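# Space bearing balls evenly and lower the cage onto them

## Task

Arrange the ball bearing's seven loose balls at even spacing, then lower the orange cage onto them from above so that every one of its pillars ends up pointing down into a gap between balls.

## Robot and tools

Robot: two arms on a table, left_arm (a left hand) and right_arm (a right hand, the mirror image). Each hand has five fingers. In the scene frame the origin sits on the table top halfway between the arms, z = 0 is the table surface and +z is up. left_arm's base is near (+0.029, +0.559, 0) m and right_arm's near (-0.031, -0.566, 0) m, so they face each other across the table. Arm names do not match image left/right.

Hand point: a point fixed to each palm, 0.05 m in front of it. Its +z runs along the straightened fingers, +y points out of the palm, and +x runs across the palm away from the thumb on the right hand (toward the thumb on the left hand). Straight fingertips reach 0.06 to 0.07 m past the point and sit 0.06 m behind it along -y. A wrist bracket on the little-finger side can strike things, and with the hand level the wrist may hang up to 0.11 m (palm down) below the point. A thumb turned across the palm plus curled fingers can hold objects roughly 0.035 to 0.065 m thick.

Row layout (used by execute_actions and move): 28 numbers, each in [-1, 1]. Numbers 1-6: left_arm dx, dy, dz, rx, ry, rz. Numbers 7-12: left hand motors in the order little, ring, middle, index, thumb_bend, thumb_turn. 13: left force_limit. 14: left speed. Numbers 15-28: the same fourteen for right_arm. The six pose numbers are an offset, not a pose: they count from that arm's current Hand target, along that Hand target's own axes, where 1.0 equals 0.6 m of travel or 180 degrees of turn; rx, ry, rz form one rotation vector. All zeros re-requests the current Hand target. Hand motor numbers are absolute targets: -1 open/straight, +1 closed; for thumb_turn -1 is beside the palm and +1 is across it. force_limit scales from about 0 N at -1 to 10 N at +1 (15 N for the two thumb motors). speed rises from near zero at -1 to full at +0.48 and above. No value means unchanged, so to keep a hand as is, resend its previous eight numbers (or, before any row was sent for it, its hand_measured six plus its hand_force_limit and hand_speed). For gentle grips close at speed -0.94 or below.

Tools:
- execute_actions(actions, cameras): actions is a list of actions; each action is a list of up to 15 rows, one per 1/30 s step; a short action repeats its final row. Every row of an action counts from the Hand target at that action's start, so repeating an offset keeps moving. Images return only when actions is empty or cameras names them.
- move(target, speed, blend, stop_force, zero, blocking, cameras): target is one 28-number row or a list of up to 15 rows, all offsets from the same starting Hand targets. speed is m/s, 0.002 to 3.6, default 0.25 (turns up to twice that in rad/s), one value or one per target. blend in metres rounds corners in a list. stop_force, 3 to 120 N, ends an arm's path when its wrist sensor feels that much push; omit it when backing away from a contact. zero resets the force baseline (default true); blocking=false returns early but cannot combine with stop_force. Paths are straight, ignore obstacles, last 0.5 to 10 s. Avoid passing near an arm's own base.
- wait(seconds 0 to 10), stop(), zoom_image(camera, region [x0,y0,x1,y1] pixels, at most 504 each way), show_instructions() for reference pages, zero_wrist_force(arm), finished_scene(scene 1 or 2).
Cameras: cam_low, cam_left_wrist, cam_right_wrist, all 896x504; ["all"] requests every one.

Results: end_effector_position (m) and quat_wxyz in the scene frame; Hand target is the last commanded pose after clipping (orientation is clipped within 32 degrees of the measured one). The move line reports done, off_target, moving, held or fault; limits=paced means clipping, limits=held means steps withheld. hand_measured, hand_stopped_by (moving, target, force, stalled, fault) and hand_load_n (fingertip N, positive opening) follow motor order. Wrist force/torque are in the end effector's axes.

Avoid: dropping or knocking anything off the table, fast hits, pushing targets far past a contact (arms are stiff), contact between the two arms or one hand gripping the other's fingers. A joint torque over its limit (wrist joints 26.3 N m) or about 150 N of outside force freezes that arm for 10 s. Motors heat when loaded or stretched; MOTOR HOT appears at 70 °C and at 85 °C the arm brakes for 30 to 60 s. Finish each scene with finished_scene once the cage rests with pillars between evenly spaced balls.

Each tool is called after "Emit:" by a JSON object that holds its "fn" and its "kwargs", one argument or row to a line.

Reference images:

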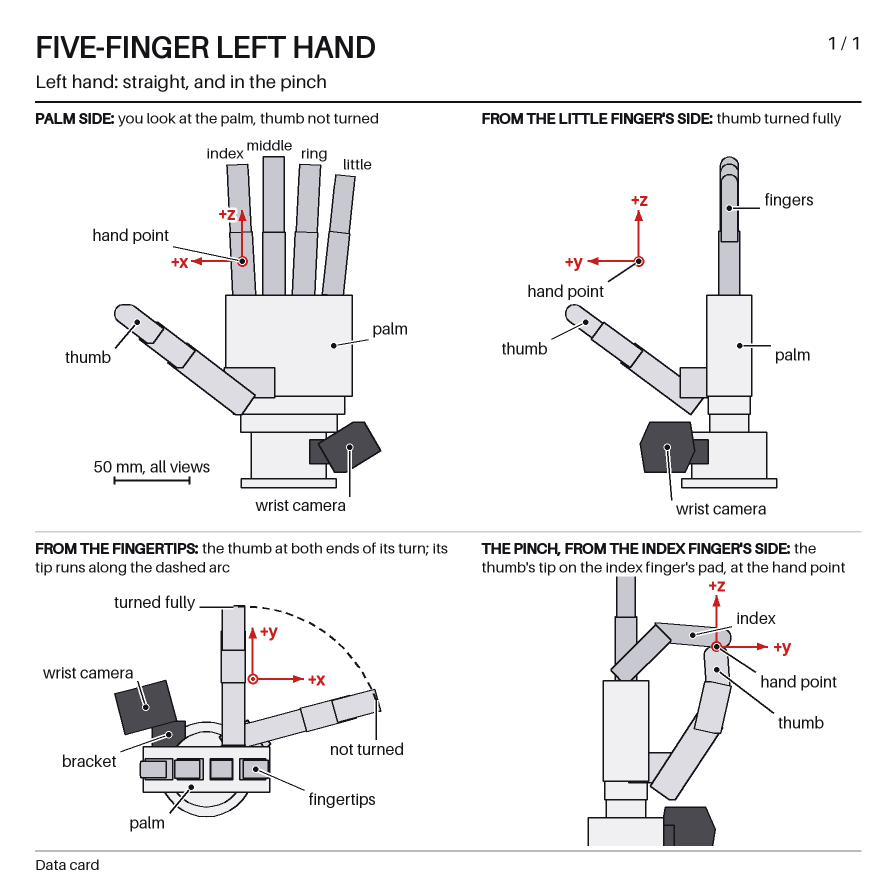

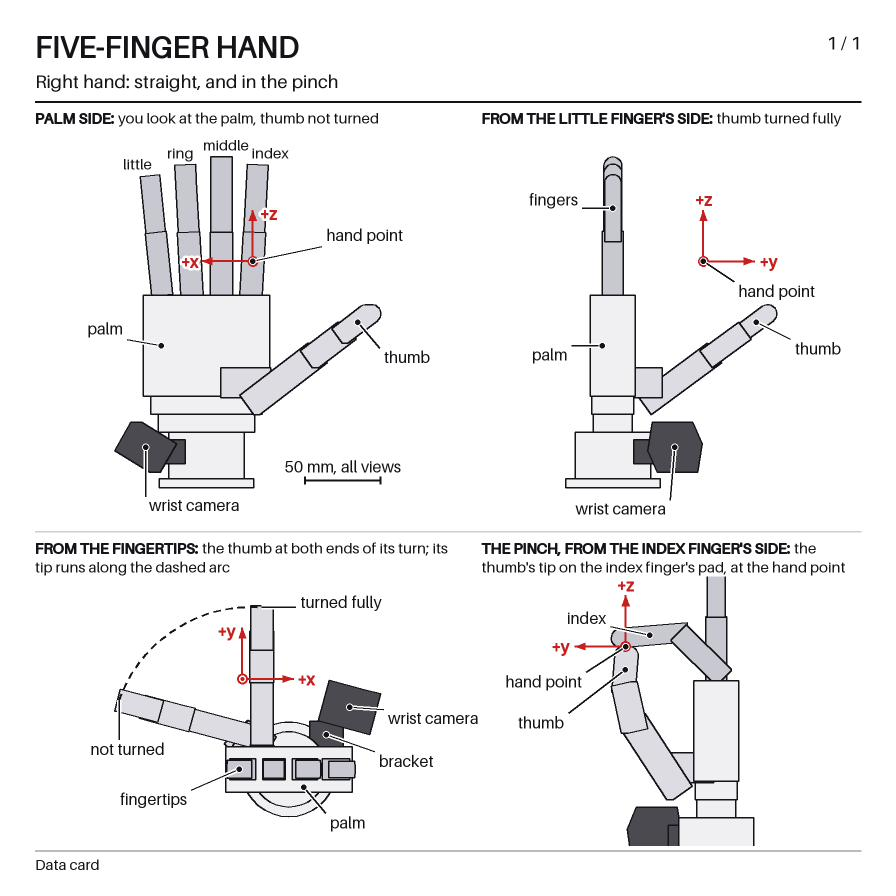

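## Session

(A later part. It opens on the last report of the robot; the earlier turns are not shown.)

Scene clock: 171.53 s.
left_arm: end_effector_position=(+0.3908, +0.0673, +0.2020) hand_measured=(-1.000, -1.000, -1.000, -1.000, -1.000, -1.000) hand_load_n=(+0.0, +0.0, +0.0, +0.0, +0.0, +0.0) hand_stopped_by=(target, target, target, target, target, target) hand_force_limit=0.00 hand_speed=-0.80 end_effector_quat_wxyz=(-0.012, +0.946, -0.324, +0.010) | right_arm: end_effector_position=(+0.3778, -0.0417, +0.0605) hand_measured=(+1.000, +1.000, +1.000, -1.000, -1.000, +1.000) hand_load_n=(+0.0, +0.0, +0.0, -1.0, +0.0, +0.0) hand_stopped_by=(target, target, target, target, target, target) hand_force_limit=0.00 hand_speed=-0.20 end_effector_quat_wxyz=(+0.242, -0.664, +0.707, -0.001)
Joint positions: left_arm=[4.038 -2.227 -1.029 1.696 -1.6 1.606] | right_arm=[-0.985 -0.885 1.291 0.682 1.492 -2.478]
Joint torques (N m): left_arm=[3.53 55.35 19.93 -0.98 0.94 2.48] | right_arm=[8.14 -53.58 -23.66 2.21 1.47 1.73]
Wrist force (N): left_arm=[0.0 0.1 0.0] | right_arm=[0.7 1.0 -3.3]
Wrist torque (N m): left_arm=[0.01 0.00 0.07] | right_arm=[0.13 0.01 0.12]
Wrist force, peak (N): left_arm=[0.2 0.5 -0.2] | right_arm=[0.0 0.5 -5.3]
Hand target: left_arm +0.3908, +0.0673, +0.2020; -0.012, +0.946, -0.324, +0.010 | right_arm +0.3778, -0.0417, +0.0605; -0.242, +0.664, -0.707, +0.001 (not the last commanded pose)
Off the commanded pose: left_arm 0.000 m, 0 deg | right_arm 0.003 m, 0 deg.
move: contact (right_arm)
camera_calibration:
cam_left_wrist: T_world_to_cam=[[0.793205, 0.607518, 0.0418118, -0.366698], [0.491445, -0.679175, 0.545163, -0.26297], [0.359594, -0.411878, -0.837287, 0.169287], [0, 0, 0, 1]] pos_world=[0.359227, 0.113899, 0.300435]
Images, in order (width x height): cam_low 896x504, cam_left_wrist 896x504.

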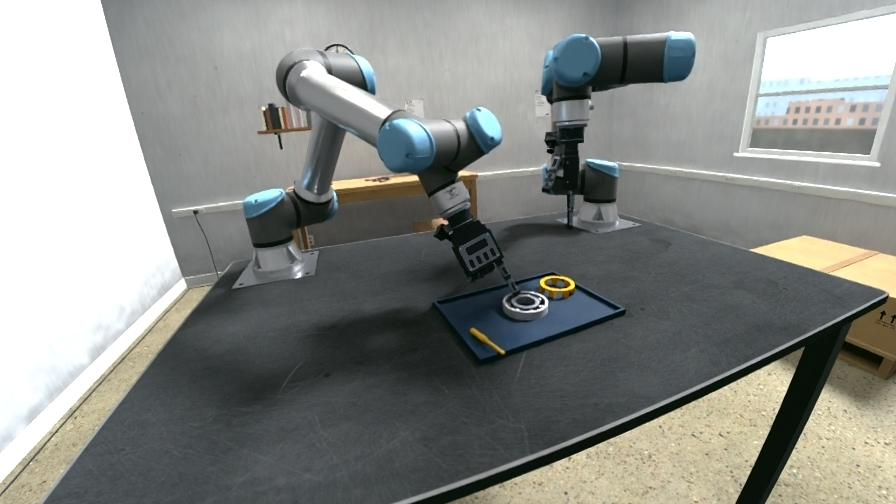

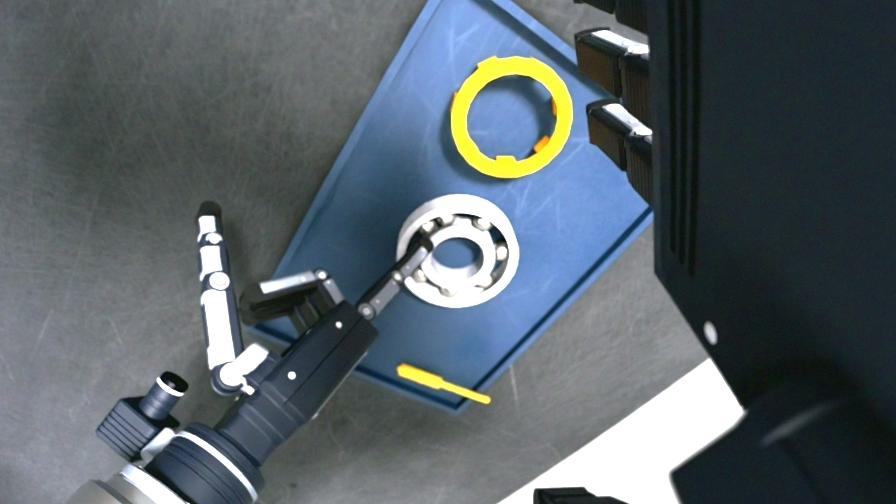

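Emit:
{"fn": "move", "kwargs": {
  "target": [
    [0,0,0,0,0,0,-1,-1,-1,-1,-1,-1,0,-0.8,-0.00285,-0.00268,-0.00736,0,0,0,1,1,1,-1,-1,1,0.0,-0.2],
    [0,0,0,0,0,0,-1,-1,-1,-1,-1,-1,0,-0.8,-0.03325,0.00142,0.00292,0,0,0,1,1,1,-1,-1,1,0.0,-0.2]
  ],
  "speed": 0.04,
  "blend": [0.001, 0],
  "cameras": []
}}

Emit:
{"fn": "move", "kwargs": {
  "target": [0,0,0,0,0,0,-1,-1,-1,-1,-1,-1,0,-0.8,0.00456,0.00429,0.01177,0,0,0,1,1,1,-1,-1,1,0.0,-0.2],
  "speed": 0.008,
  "stop_force": 3,
  "cameras": ["cam_left_wrist", "cam_low"]
}}

Emit:
{"fn": "zoom_image", "kwargs": {
  "camera": "cam_left_wrist",
  "region": [410, 190, 470, 250]
}}

Emit:
{"fn": "zoom_image", "kwargs": {
  "camera": "cam_low",
  "region": [505, 275, 545, 310]
}}

Scene clock: 173.03 s.
left_arm: end_effector_position=(+0.3908, +0.0673, +0.2020) hand_measured=(-1.000, -1.000, -1.000, -1.000, -1.000, -1.000) hand_load_n=(+0.0, +0.0, -0.5, +0.0, +0.0, +0.0) hand_stopped_by=(target, target, target, target, target, target) hand_force_limit=0.00 hand_speed=-0.80 end_effector_quat_wxyz=(-0.012, +0.946, -0.324, +0.010) | right_arm: end_effector_position=(+0.3776, -0.0222, +0.0653) hand_measured=(+1.000, +1.000, +1.000, -1.000, -1.000, +1.000) hand_load_n=(+0.0, +0.0, +0.0, +0.0, +0.0, +0.0) hand_stopped_by=(target, target, target, target, target, target) hand_force_limit=0.00 hand_speed=-0.20 end_effector_quat_wxyz=(+0.242, -0.664, +0.707, -0.001)
Joint positions: left_arm=[4.038 -2.227 -1.029 1.696 -1.6 1.606] | right_arm=[-0.956 -0.856 1.227 0.716 1.506 -2.451]
Joint torques (N m): left_arm=[3.49 55.42 19.94 -0.89 1.05 2.43] | right_arm=[-10.36 -56.29 -9.13 -0.06 -1.4 -1.59]
Wrist force (N): left_arm=[0.1 0.0 0.0] | right_arm=[0.4 0.1 0.1]
Wrist torque (N m): left_arm=[0.00 -0.01 0.09] | right_arm=[-0.04 0.03 0.05]
Wrist force, peak (N): left_arm=[0.0 -0.1 -0.5] | right_arm=[0.5 1.1 -3.6]
Hand target: left_arm +0.3908, +0.0673, +0.2020; -0.012, +0.946, -0.324, +0.010 | right_arm +0.3777, -0.0222, +0.0655; -0.242, +0.664, -0.707, +0.001
Off the commanded pose: left_arm 0.000 m, 0 deg | right_arm 0.000 m, 0 deg.
move: done
No camera images: "cameras" was empty.

Scene clock: 175.00 s.
left_arm: end_effector_position=(+0.3908, +0.0673, +0.2020) hand_measured=(-1.000, -1.000, -1.000, -1.000, -1.000, -1.000) hand_load_n=(+0.0, +0.0, +0.0, +0.0, +0.0, +0.0) hand_stopped_by=(target, target, target, target, target, target) hand_force_limit=0.00 hand_speed=-0.80 end_effector_quat_wxyz=(-0.012, +0.946, -0.324, +0.010) | right_arm: end_effector_position=(+0.3777, -0.0222, +0.0585) hand_measured=(+1.000, +1.000, +1.000, -1.000, -1.000, +1.000) hand_load_n=(+0.0, +0.0, +0.0, -3.0, +0.0, +0.0) hand_stopped_by=(target, target, target, target, target, target) hand_force_limit=0.00 hand_speed=-0.20 end_effector_quat_wxyz=(+0.242, -0.664, +0.707, -0.001)
Joint positions: left_arm=[4.038 -2.227 -1.029 1.696 -1.6 1.606] | right_arm=[-0.956 -0.85 1.235 0.701 1.505 -2.452]
Joint torques (N m): left_arm=[3.7 55.63 20.28 -0.93 1 2.38] | right_arm=[-11.04 -54.52 -23.09 2.24 0.79 -1.5]
Wrist force (N): left_arm=[-0.3 -0.1 -0.1] | right_arm=[-2.3 2.7 -3.0]
Wrist torque (N m): left_arm=[0.00 0.05 0.06] | right_arm=[0.09 -0.07 -0.09]
Wrist force, peak (N): left_arm=[0.1 0.2 -0.5] | right_arm=[-3.0 2.4 -4.3]
Hand target: left_arm +0.3908, +0.0673, +0.2020; -0.012, +0.946, -0.324, +0.010 | right_arm +0.3777, -0.0222, +0.0585; -0.242, +0.664, -0.707, +0.001 (not the last commanded pose)
Off the commanded pose: left_arm 0.000 m, 0 deg | right_arm 0.001 m, 0 deg.
move: contact (right_arm)
camera_calibration:
cam_left_wrist: T_world_to_cam=[[0.793205, 0.607518, 0.0418118, -0.366698], [0.491445, -0.679175, 0.545163, -0.26297], [0.359594, -0.411878, -0.837287, 0.169287], [0, 0, 0, 1]] pos_world=[0.359227, 0.113899, 0.300435]
Images, in order (width x height): cam_low 896x504, cam_left_wrist 896x504.

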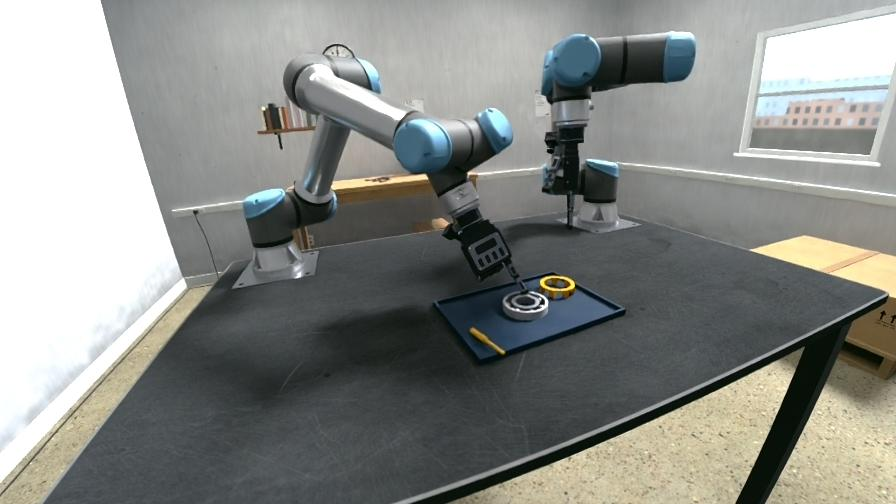

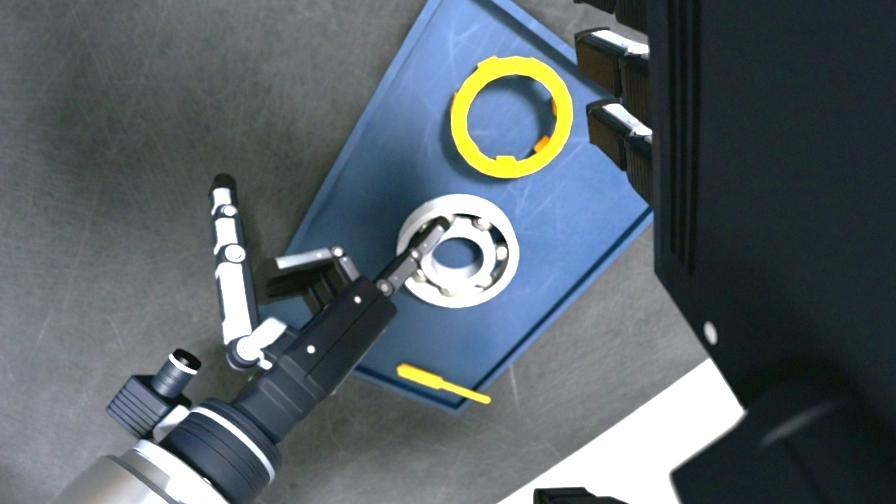

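Scaled by 8.400.

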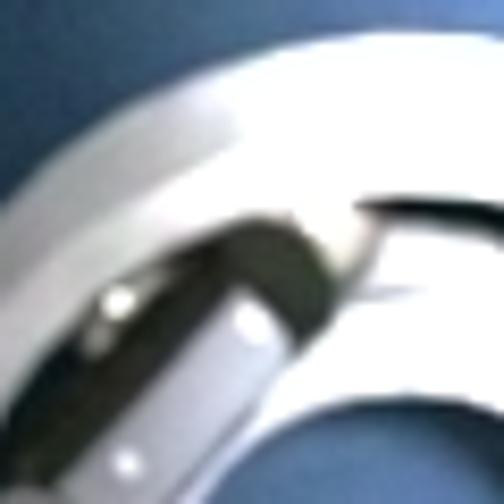

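Scaled by 12.600.

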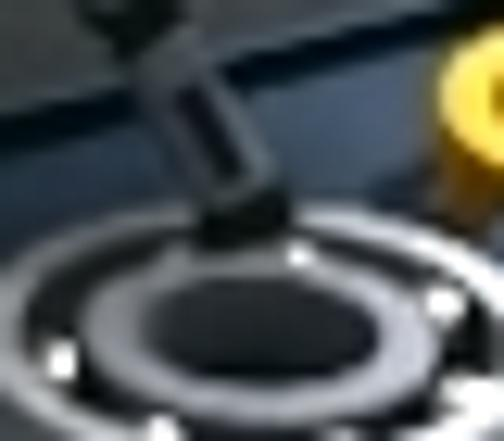

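Emit:
{"fn": "move", "kwargs": {
  "target": [
    [0,0,0,0,0,0,-1,-1,-1,-1,-1,-1,0,-0.8,-0.00045,0.00061,-0.00061,0,0,0,1,1,1,-1,-1,1,0.0,-0.2],
    [0,0,0,0,0,0,-1,-1,-1,-1,-1,-1,0,-0.8,0.00561,0.00175,-0.00338,0,0,0,1,1,1,-1,-1,1,0.0,-0.2],
    [0,0,0,0,0,0,-1,-1,-1,-1,-1,-1,0,-0.8,0.01185,0.00214,-0.00593,0,0,0,1,1,1,-1,-1,1,0.0,-0.2],
    [0,0,0,0,0,0,-1,-1,-1,-1,-1,-1,0,-0.8,0.01819,0.00174,-0.00824,0,0,0,1,1,1,-1,-1,1,0.0,-0.2],
    [0,0,0,0,0,0,-1,-1,-1,-1,-1,-1,0,-0.8,0.02408,0.00068,-0.01014,0,0,0,1,1,1,-1,-1,1,0.0,-0.2]
  ],
  "speed": [0.004, 0.006, 0.006, 0.006, 0.003],
  "blend": [0.0003, 0.001, 0.001, 0.001, 0],
  "stop_force": 5,
  "zero": false,
  "cameras": ["cam_left_wrist", "cam_low"]
}}

Emit:
{"fn": "zoom_image", "kwargs": {
  "camera": "cam_left_wrist",
  "region": [388, 185, 528, 315]
}}

Emit:
{"fn": "zoom_image", "kwargs": {
  "camera": "cam_low",
  "region": [495, 275, 555, 325]
}}

Scene clock: 177.73 s.
left_arm: end_effector_position=(+0.3908, +0.0673, +0.2020) hand_measured=(-1.000, -1.000, -1.000, -1.000, -1.000, -1.000) hand_load_n=(+0.0, +0.0, +0.0, +0.0, +0.0, +0.0) hand_stopped_by=(target, target, target, target, target, target) hand_force_limit=0.00 hand_speed=-0.80 end_effector_quat_wxyz=(-0.012, +0.946, -0.324, +0.010) | right_arm: end_effector_position=(+0.3760, -0.0261, +0.0588) hand_measured=(+1.000, +1.000, +1.000, -1.000, -1.000, +1.000) hand_load_n=(+0.0, +0.0, +0.0, +0.0, +0.0, +0.0) hand_stopped_by=(target, target, target, target, target, target) hand_force_limit=0.00 hand_speed=-0.20 end_effector_quat_wxyz=(+0.242, -0.664, +0.707, -0.001)
Joint positions: left_arm=[4.038 -2.227 -1.029 1.696 -1.6 1.606] | right_arm=[-0.96 -0.86 1.251 0.695 1.503 -2.455]
Joint torques (N m): left_arm=[3.12 55.48 20.58 -0.96 1.04 2.39] | right_arm=[9.87 -25.92 -19.98 3.32 2.35 1.81]
Wrist force (N): left_arm=[0.1 0.1 0.0] | right_arm=[-4.7 -1.7 -5.1]
Wrist torque (N m): left_arm=[0.02 0.00 0.08] | right_arm=[0.28 -0.18 -0.19]
Wrist force, peak (N): left_arm=[0.0 0.4 0.4] | right_arm=[-6.4 -2.8 -4.6]
Hand target: left_arm +0.3908, +0.0673, +0.2020; -0.012, +0.946, -0.324, +0.010 | right_arm +0.3760, -0.0261, +0.0588; -0.242, +0.664, -0.707, +0.001 (not the last commanded pose)
Off the commanded pose: left_arm 0.000 m, 0 deg | right_arm 0.012 m, 0 deg.
move: contact (right_arm); path passed 1 of 5 targets
camera_calibration:
cam_left_wrist: T_world_to_cam=[[0.793205, 0.607518, 0.0418118, -0.366698], [0.491445, -0.679175, 0.545163, -0.26297], [0.359594, -0.411878, -0.837287, 0.169287], [0, 0, 0, 1]] pos_world=[0.359227, 0.113899, 0.300435]
Images, in order (width x height): cam_low 896x504, cam_left_wrist 896x504.

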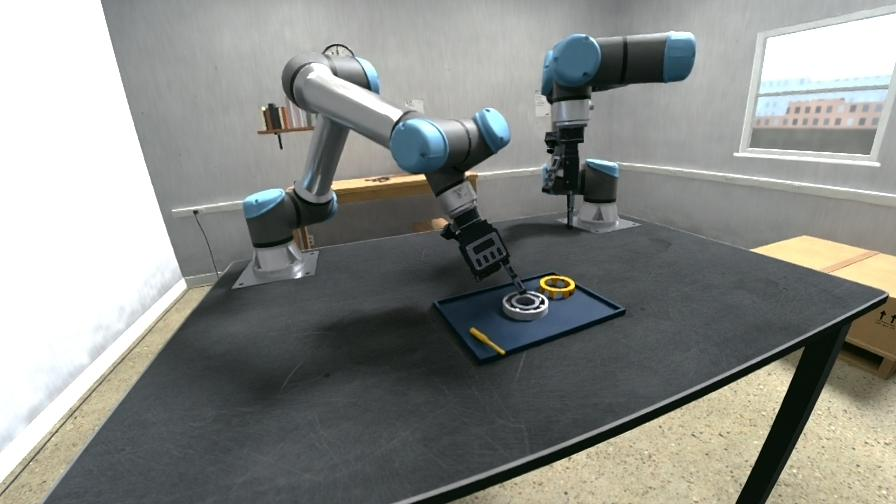

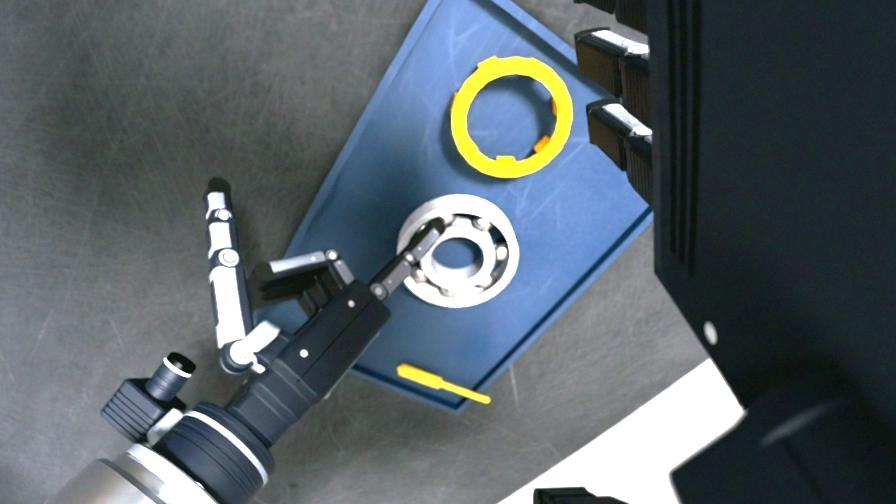

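Scaled by 3.600.

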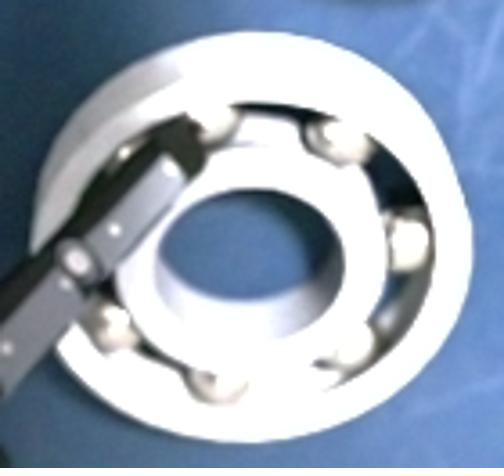

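Scaled by 8.400.

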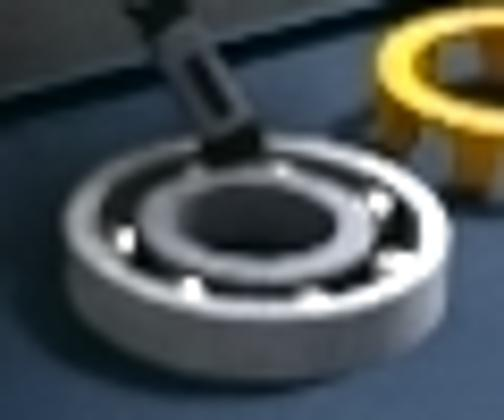

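Emit:
{"fn": "move", "kwargs": {
  "target": [
    [0,0,0,0,0,0,-1,-1,-1,-1,-1,-1,0,-0.8,-0.00684,-0.00643,-0.01766,0,0,0,1,1,1,-1,-1,1,0.0,-0.2],
    [0,0,0,0,0,0,-1,-1,-1,-1,-1,-1,0,-0.8,0.0412,0.02875,-0.02433,0.0827,0.0988,-0.0515,1,1,1,-1,-1,1,0.0,-0.2]
  ],
  "speed": [0.025, 0.15],
  "blend": [0.002, 0],
  "cameras": ["cam_left_wrist", "cam_low"]
}}

Emit:
{"fn": "zoom_image", "kwargs": {
  "camera": "cam_left_wrist",
  "region": [388, 185, 528, 315]
}}

Emit:
{"fn": "zoom_image", "kwargs": {
  "camera": "cam_low",
  "region": [495, 275, 555, 325]
}}

Scene clock: 181.67 s.
left_arm: end_effector_position=(+0.3908, +0.0673, +0.2020) hand_measured=(-1.000, -1.000, -1.000, -1.000, -1.000, -1.000) hand_load_n=(+0.0, +0.0, +0.0, +0.0, +0.0, +0.0) hand_stopped_by=(target, target, target, target, target, target) hand_force_limit=0.00 hand_speed=-0.80 end_effector_quat_wxyz=(-0.012, +0.946, -0.324, +0.010) | right_arm: end_effector_position=(+0.3546, -0.0519, +0.0576) hand_measured=(+1.000, +1.000, +1.000, -1.000, -1.000, +1.000) hand_load_n=(+0.0, +0.0, +0.0, +0.0, +0.0, +0.0) hand_stopped_by=(target, target, target, target, target, target) hand_force_limit=0.00 hand_speed=-0.20 end_effector_quat_wxyz=(+0.213, -0.674, +0.674, -0.213)
Joint positions: left_arm=[4.038 -2.227 -1.029 1.696 -1.6 1.606] | right_arm=[-0.775 -0.87 1.252 0.73 1.993 -2.449]
Joint torques (N m): left_arm=[2.82 55.42 21.15 -0.98 0.98 2.34] | right_arm=[-7.93 -55.5 -18.43 0.67 1.85 -0.85]
Wrist force (N): left_arm=[0.0 0.2 0.1] | right_arm=[0.0 0.3 0.2]
Wrist torque (N m): left_arm=[0.01 0.01 0.07] | right_arm=[-0.05 0.03 -0.04]
Wrist force, peak (N): left_arm=[0.2 0.4 -0.1] | right_arm=[-4.6 -1.7 -5.5]
Hand target: left_arm +0.3908, +0.0673, +0.2020; -0.012, +0.946, -0.324, +0.010 | right_arm +0.3547, -0.0520, +0.0577; -0.213, +0.674, -0.674, +0.214
Off the commanded pose: left_arm 0.000 m, 0 deg | right_arm 0.000 m, 0 deg.
move: done
camera_calibration:
cam_left_wrist: T_world_to_cam=[[0.793205, 0.607518, 0.0418118, -0.366698], [0.491445, -0.679175, 0.545163, -0.26297], [0.359594, -0.411878, -0.837287, 0.169287], [0, 0, 0, 1]] pos_world=[0.359227, 0.113899, 0.300435]
Images, in order (width x height): cam_low 896x504, cam_left_wrist 896x504.

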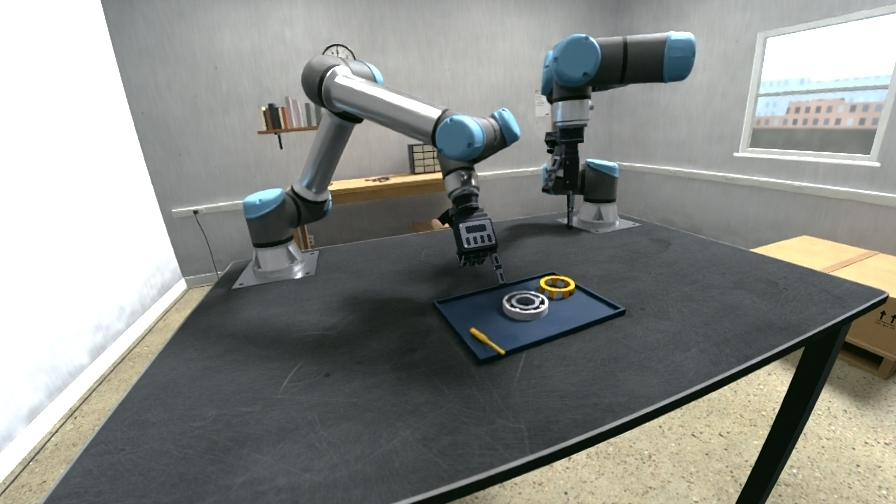

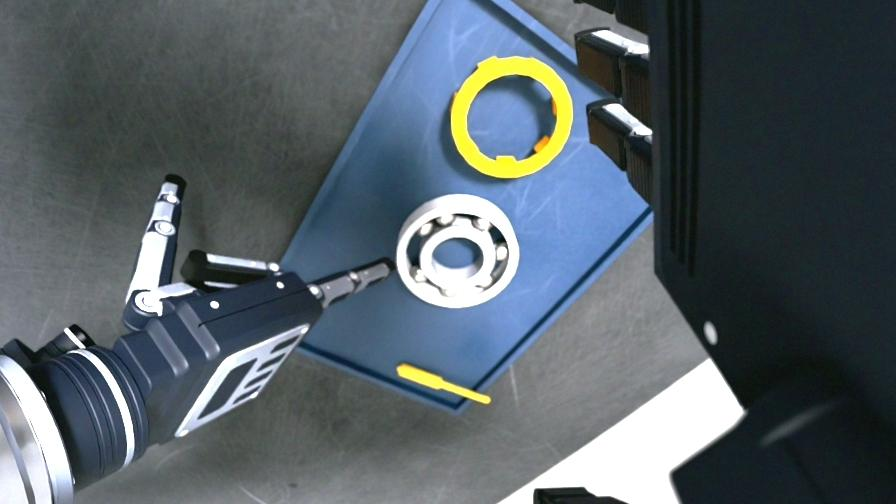

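Scaled by 3.600.

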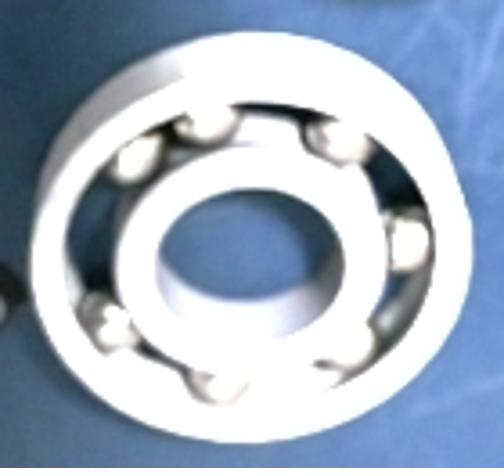

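Scaled by 8.400.

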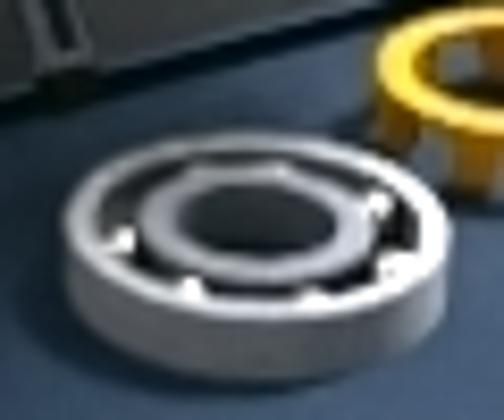

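Emit:
{"fn": "zoom_image", "kwargs": {
  "camera": "cam_left_wrist",
  "region": [350, 235, 420, 285]
}}

Scaled by 7.200.

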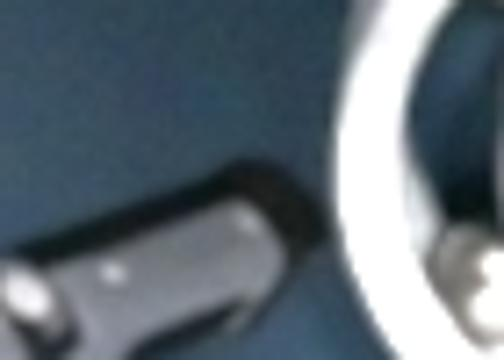

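Emit:
{"fn": "move", "kwargs": {
  "target": [0,0,0,0,0,0,-1,-1,-1,-1,-1,-1,0,-0.8,-0.0615,-0.01173,0.02857,0,0,0,1,1,1,-1,-1,1,0.0,-0.2],
  "speed": 0.06,
  "cameras": ["cam_left_wrist", "cam_low"]
}}

Emit:
{"fn": "zoom_image", "kwargs": {
  "camera": "cam_left_wrist",
  "region": [388, 195, 458, 265]
}}

Emit:
{"fn": "zoom_image", "kwargs": {
  "camera": "cam_low",
  "region": [500, 275, 550, 315]
}}

Scene clock: 183.97 s.
left_arm: end_effector_position=(+0.3908, +0.0673, +0.2020) hand_measured=(-1.000, -1.000, -1.000, -1.000, -1.000, -1.000) hand_load_n=(+0.0, +0.0, +0.0, +0.0, +0.0, +0.0) hand_stopped_by=(target, target, target, target, target, target) hand_force_limit=0.00 hand_speed=-0.80 end_effector_quat_wxyz=(-0.012, +0.946, -0.324, +0.010) | right_arm: end_effector_position=(+0.3703, -0.0151, +0.0476) hand_measured=(+1.000, +1.000, +1.000, -1.000, -1.000, +1.000) hand_load_n=(+0.0, +0.0, +0.0, +0.0, +0.0, +0.0) hand_stopped_by=(target, target, target, target, target, target) hand_force_limit=0.00 hand_speed=-0.20 end_effector_quat_wxyz=(+0.213, -0.674, +0.674, -0.214)
Joint positions: left_arm=[4.038 -2.227 -1.029 1.696 -1.6 1.606] | right_arm=[-0.75 -0.762 1.088 0.797 2.004 -2.424]
Joint torques (N m): left_arm=[3.47 55.75 20.92 -0.93 0.95 2.37] | right_arm=[-11.33 -55.59 -18.2 0.26 -0.76 -1.81]
Wrist force (N): left_arm=[0.0 0.2 -0.1] | right_arm=[0.0 0.2 0.4]
Wrist torque (N m): left_arm=[0.04 0.00 0.07] | right_arm=[-0.07 0.03 -0.03]
Wrist force, peak (N): left_arm=[0.1 0.4 -0.4] | right_arm=[0.8 0.3 0.3]
Hand target: left_arm +0.3908, +0.0673, +0.2020; -0.012, +0.946, -0.324, +0.010 | right_arm +0.3704, -0.0151, +0.0477; -0.213, +0.674, -0.674, +0.214
Off the commanded pose: left_arm 0.000 m, 0 deg | right_arm 0.000 m, 0 deg.
move: done
camera_calibration:
cam_left_wrist: T_world_to_cam=[[0.793205, 0.607518, 0.0418118, -0.366698], [0.491445, -0.679175, 0.545163, -0.26297], [0.359594, -0.411878, -0.837287, 0.169287], [0, 0, 0, 1]] pos_world=[0.359227, 0.113899, 0.300435]
Images, in order (width x height): cam_low 896x504, cam_left_wrist 896x504.

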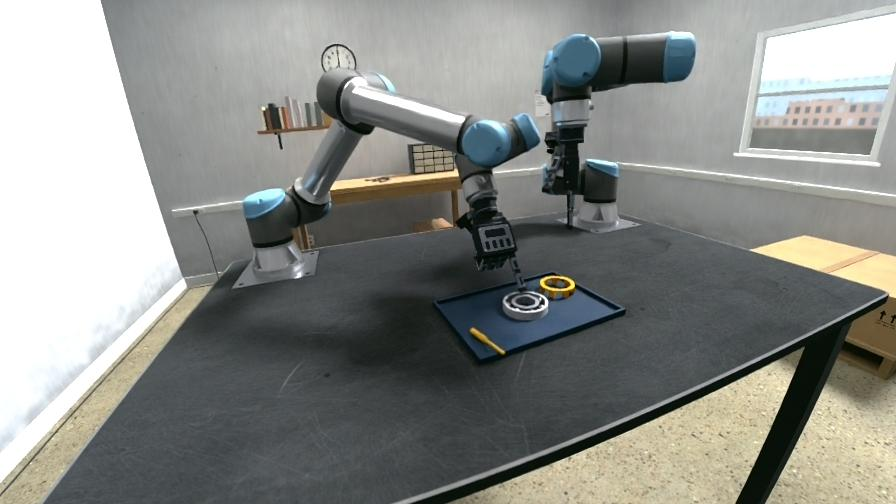

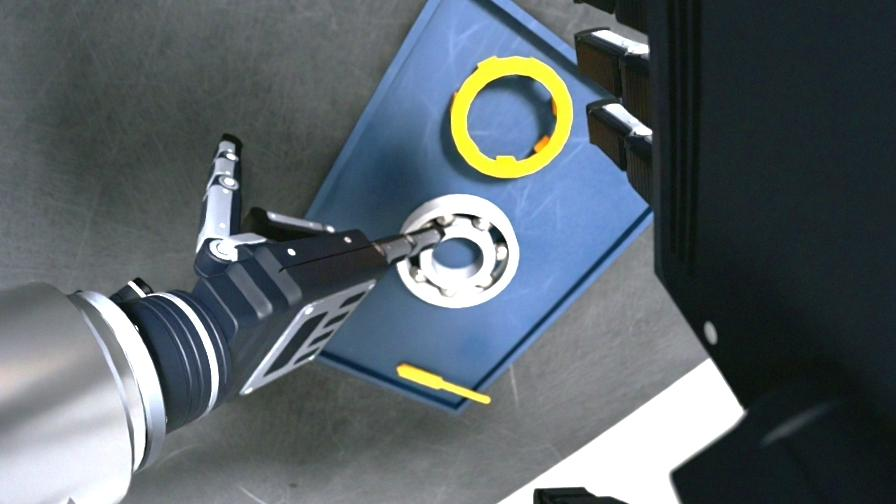

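Scaled by 7.200.

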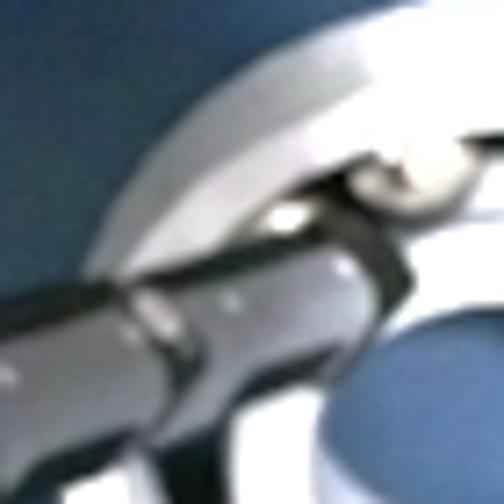

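Scaled by 10.080.

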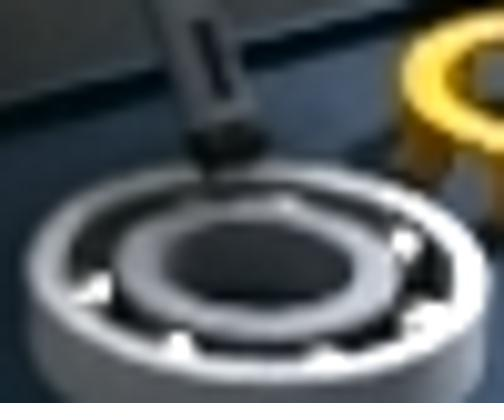

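Emit:
{"fn": "move", "kwargs": {
  "target": [0,0,0,0,0,0,-1,-1,-1,-1,-1,-1,0,-0.8,0,0.01148,0.01638,0,0,0,1,1,1,-1,-1,1,0.0,-0.2],
  "speed": 0.008,
  "stop_force": 3,
  "cameras": ["cam_left_wrist", "cam_low"]
}}

Emit:
{"fn": "zoom_image", "kwargs": {
  "camera": "cam_left_wrist",
  "region": [388, 195, 458, 265]
}}

Emit:
{"fn": "zoom_image", "kwargs": {
  "camera": "cam_low",
  "region": [500, 275, 550, 315]
}}

Scene clock: 186.07 s.
left_arm: end_effector_position=(+0.3908, +0.0673, +0.2020) hand_measured=(-1.000, -1.000, -1.000, -1.000, -1.000, -1.000) hand_load_n=(+0.0, +0.0, +0.0, +0.0, +0.0, -0.5) hand_stopped_by=(target, target, target, target, target, target) hand_force_limit=0.00 hand_speed=-0.80 end_effector_quat_wxyz=(-0.012, +0.946, -0.324, +0.010) | right_arm: end_effector_position=(+0.3704, -0.0151, +0.0408) hand_measured=(+1.000, +1.000, +1.000, -1.000, -1.000, +1.000) hand_load_n=(+0.0, +0.0, +0.0, +0.0, -0.5, +0.0) hand_stopped_by=(target, target, target, target, target, target) hand_force_limit=0.00 hand_speed=-0.20 end_effector_quat_wxyz=(+0.213, -0.674, +0.674, -0.214)
Joint positions: left_arm=[4.038 -2.227 -1.029 1.696 -1.6 1.606] | right_arm=[-0.75 -0.756 1.095 0.783 2.004 -2.424]
Joint torques (N m): left_arm=[2.78 55.45 21.58 -0.94 0.94 2.34] | right_arm=[-10.99 -56.33 -23.01 2.36 -0.78 -1.69]
Wrist force (N): left_arm=[-0.2 0.3 -0.1] | right_arm=[-0.3 -0.3 -3.4]
Wrist torque (N m): left_arm=[0.05 0.04 0.05] | right_arm=[0.14 0.03 -0.05]
Wrist force, peak (N): left_arm=[-0.1 0.5 -0.1] | right_arm=[-0.7 -1.8 -5.3]
Hand target: left_arm +0.3908, +0.0673, +0.2020; -0.012, +0.946, -0.324, +0.010 | right_arm +0.3704, -0.0151, +0.0408; -0.213, +0.674, -0.674, +0.214 (not the last commanded pose)
Off the commanded pose: left_arm 0.000 m, 0 deg | right_arm 0.005 m, 0 deg.
move: contact (right_arm)
camera_calibration:
cam_left_wrist: T_world_to_cam=[[0.793205, 0.607518, 0.0418118, -0.366698], [0.491445, -0.679175, 0.545163, -0.26297], [0.359594, -0.411878, -0.837287, 0.169287], [0, 0, 0, 1]] pos_world=[0.359227, 0.113899, 0.300435]
Images, in order (width x height): cam_low 896x504, cam_left_wrist 896x504.

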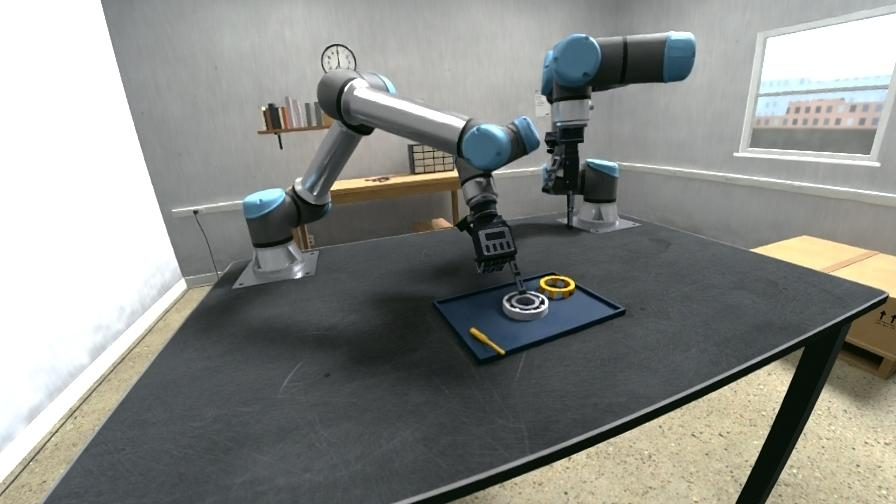

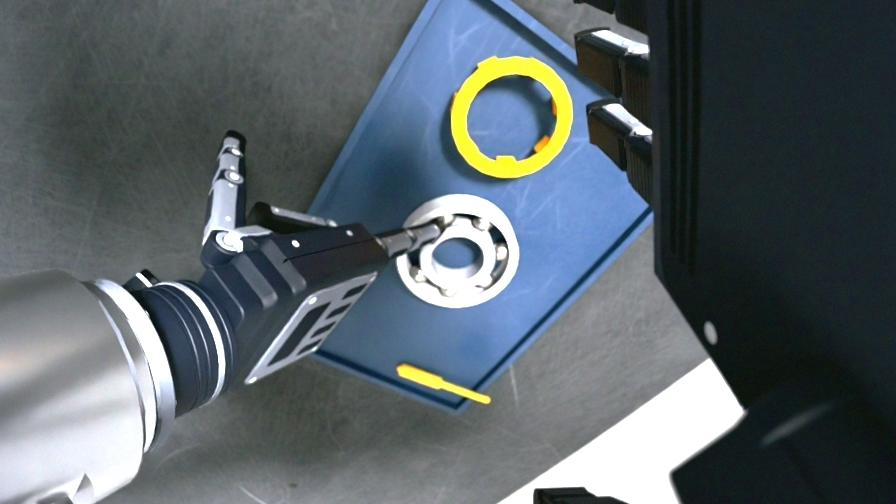

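Scaled by 7.200.

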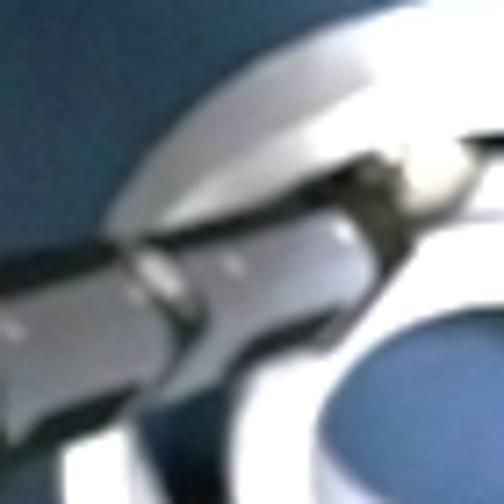

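Scaled by 10.080.

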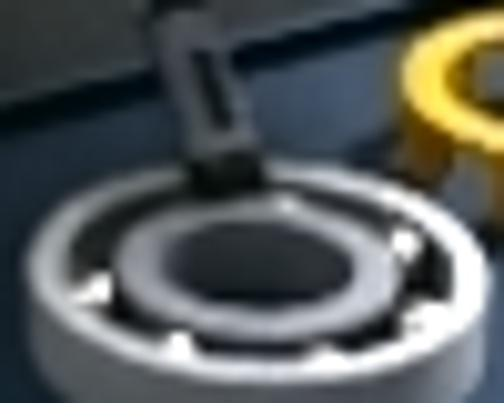

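Emit:
{"fn": "move", "kwargs": {
  "target": [
    [0,0,0,0,0,0,-1,-1,-1,-1,-1,-1,0,-0.8,0.0150,0.00041,-0.00029,0,0,0,1,1,1,-1,-1,1,0.0,-0.2],
    [0,0,0,0,0,0,-1,-1,-1,-1,-1,-1,0,-0.8,0.0300,0.00041,-0.00029,0,0,0,1,1,1,-1,-1,1,0.0,-0.2]
  ],
  "speed": 0.008,
  "blend": [0.001, 0],
  "stop_force": 5,
  "zero": false,
  "cameras": ["cam_left_wrist", "cam_low"]
}}

Emit:
{"fn": "zoom_image", "kwargs": {
  "camera": "cam_left_wrist",
  "region": [388, 185, 528, 315]
}}

Emit:
{"fn": "zoom_image", "kwargs": {
  "camera": "cam_low",
  "region": [500, 275, 550, 315]
}}

Scene clock: 190.13 s.
left_arm: end_effector_position=(+0.3908, +0.0673, +0.2020) hand_measured=(-1.000, -1.000, -1.000, -1.000, -1.000, -1.000) hand_load_n=(+0.0, +0.0, +0.0, +0.0, +0.0, +0.0) hand_stopped_by=(target, target, target, target, target, target) hand_force_limit=0.00 hand_speed=-0.80 end_effector_quat_wxyz=(-0.012, +0.946, -0.324, +0.010) | right_arm: end_effector_position=(+0.3701, -0.0331, +0.0408) hand_measured=(+1.000, +1.000, +1.000, -1.000, -1.000, +1.000) hand_load_n=(+0.0, +0.5, +0.0, +0.0, -0.5, +0.0) hand_stopped_by=(target, target, target, target, target, target) hand_force_limit=0.00 hand_speed=-0.20 end_effector_quat_wxyz=(+0.213, -0.674, +0.674, -0.214)
Joint positions: left_arm=[4.038 -2.227 -1.029 1.696 -1.6 1.606] | right_arm=[-0.771 -0.796 1.167 0.743 1.995 -2.445]
Joint torques (N m): left_arm=[2.74 55.64 21.68 -0.96 0.9 2.39] | right_arm=[7.6 -32.22 -23.19 2.7 2 1.63]
Wrist force (N): left_arm=[0.1 -0.2 -0.3] | right_arm=[0.1 0.3 0.3]
Wrist torque (N m): left_arm=[0.00 -0.01 0.09] | right_arm=[-0.05 0.02 0.09]
Wrist force, peak (N): left_arm=[0.1 0.3 -0.5] | right_arm=[-1.2 0.3 -6.5]
Hand target: left_arm +0.3908, +0.0673, +0.2020; -0.012, +0.946, -0.324, +0.010 | right_arm +0.3701, -0.0331, +0.0408; -0.213, +0.674, -0.674, +0.214
Off the commanded pose: left_arm 0.000 m, 0 deg | right_arm 0.000 m, 0 deg.
move: done
camera_calibration:
cam_left_wrist: T_world_to_cam=[[0.793205, 0.607518, 0.0418118, -0.366698], [0.491445, -0.679175, 0.545163, -0.26297], [0.359594, -0.411878, -0.837287, 0.169287], [0, 0, 0, 1]] pos_world=[0.359227, 0.113899, 0.300435]
Images, in order (width x height): cam_low 896x504, cam_left_wrist 896x504.

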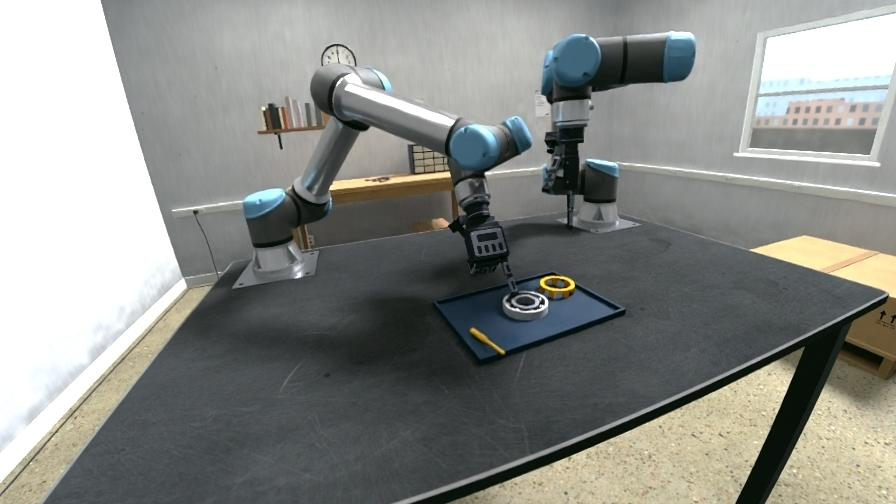

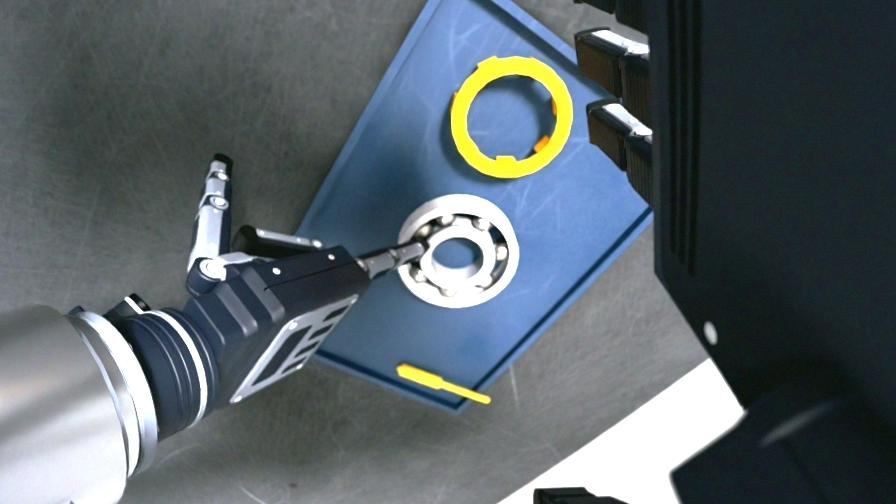

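Scaled by 3.600.

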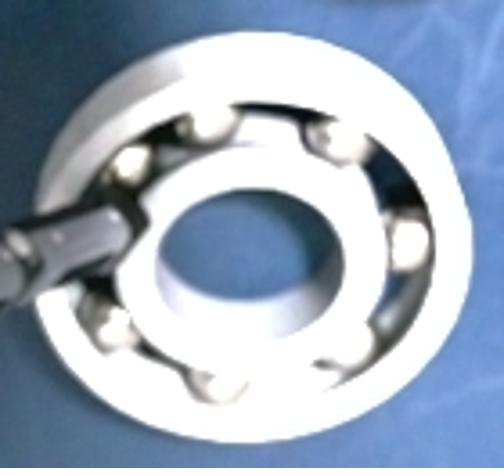

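Scaled by 10.080.

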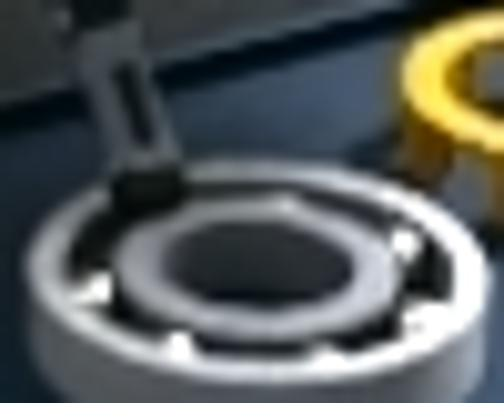

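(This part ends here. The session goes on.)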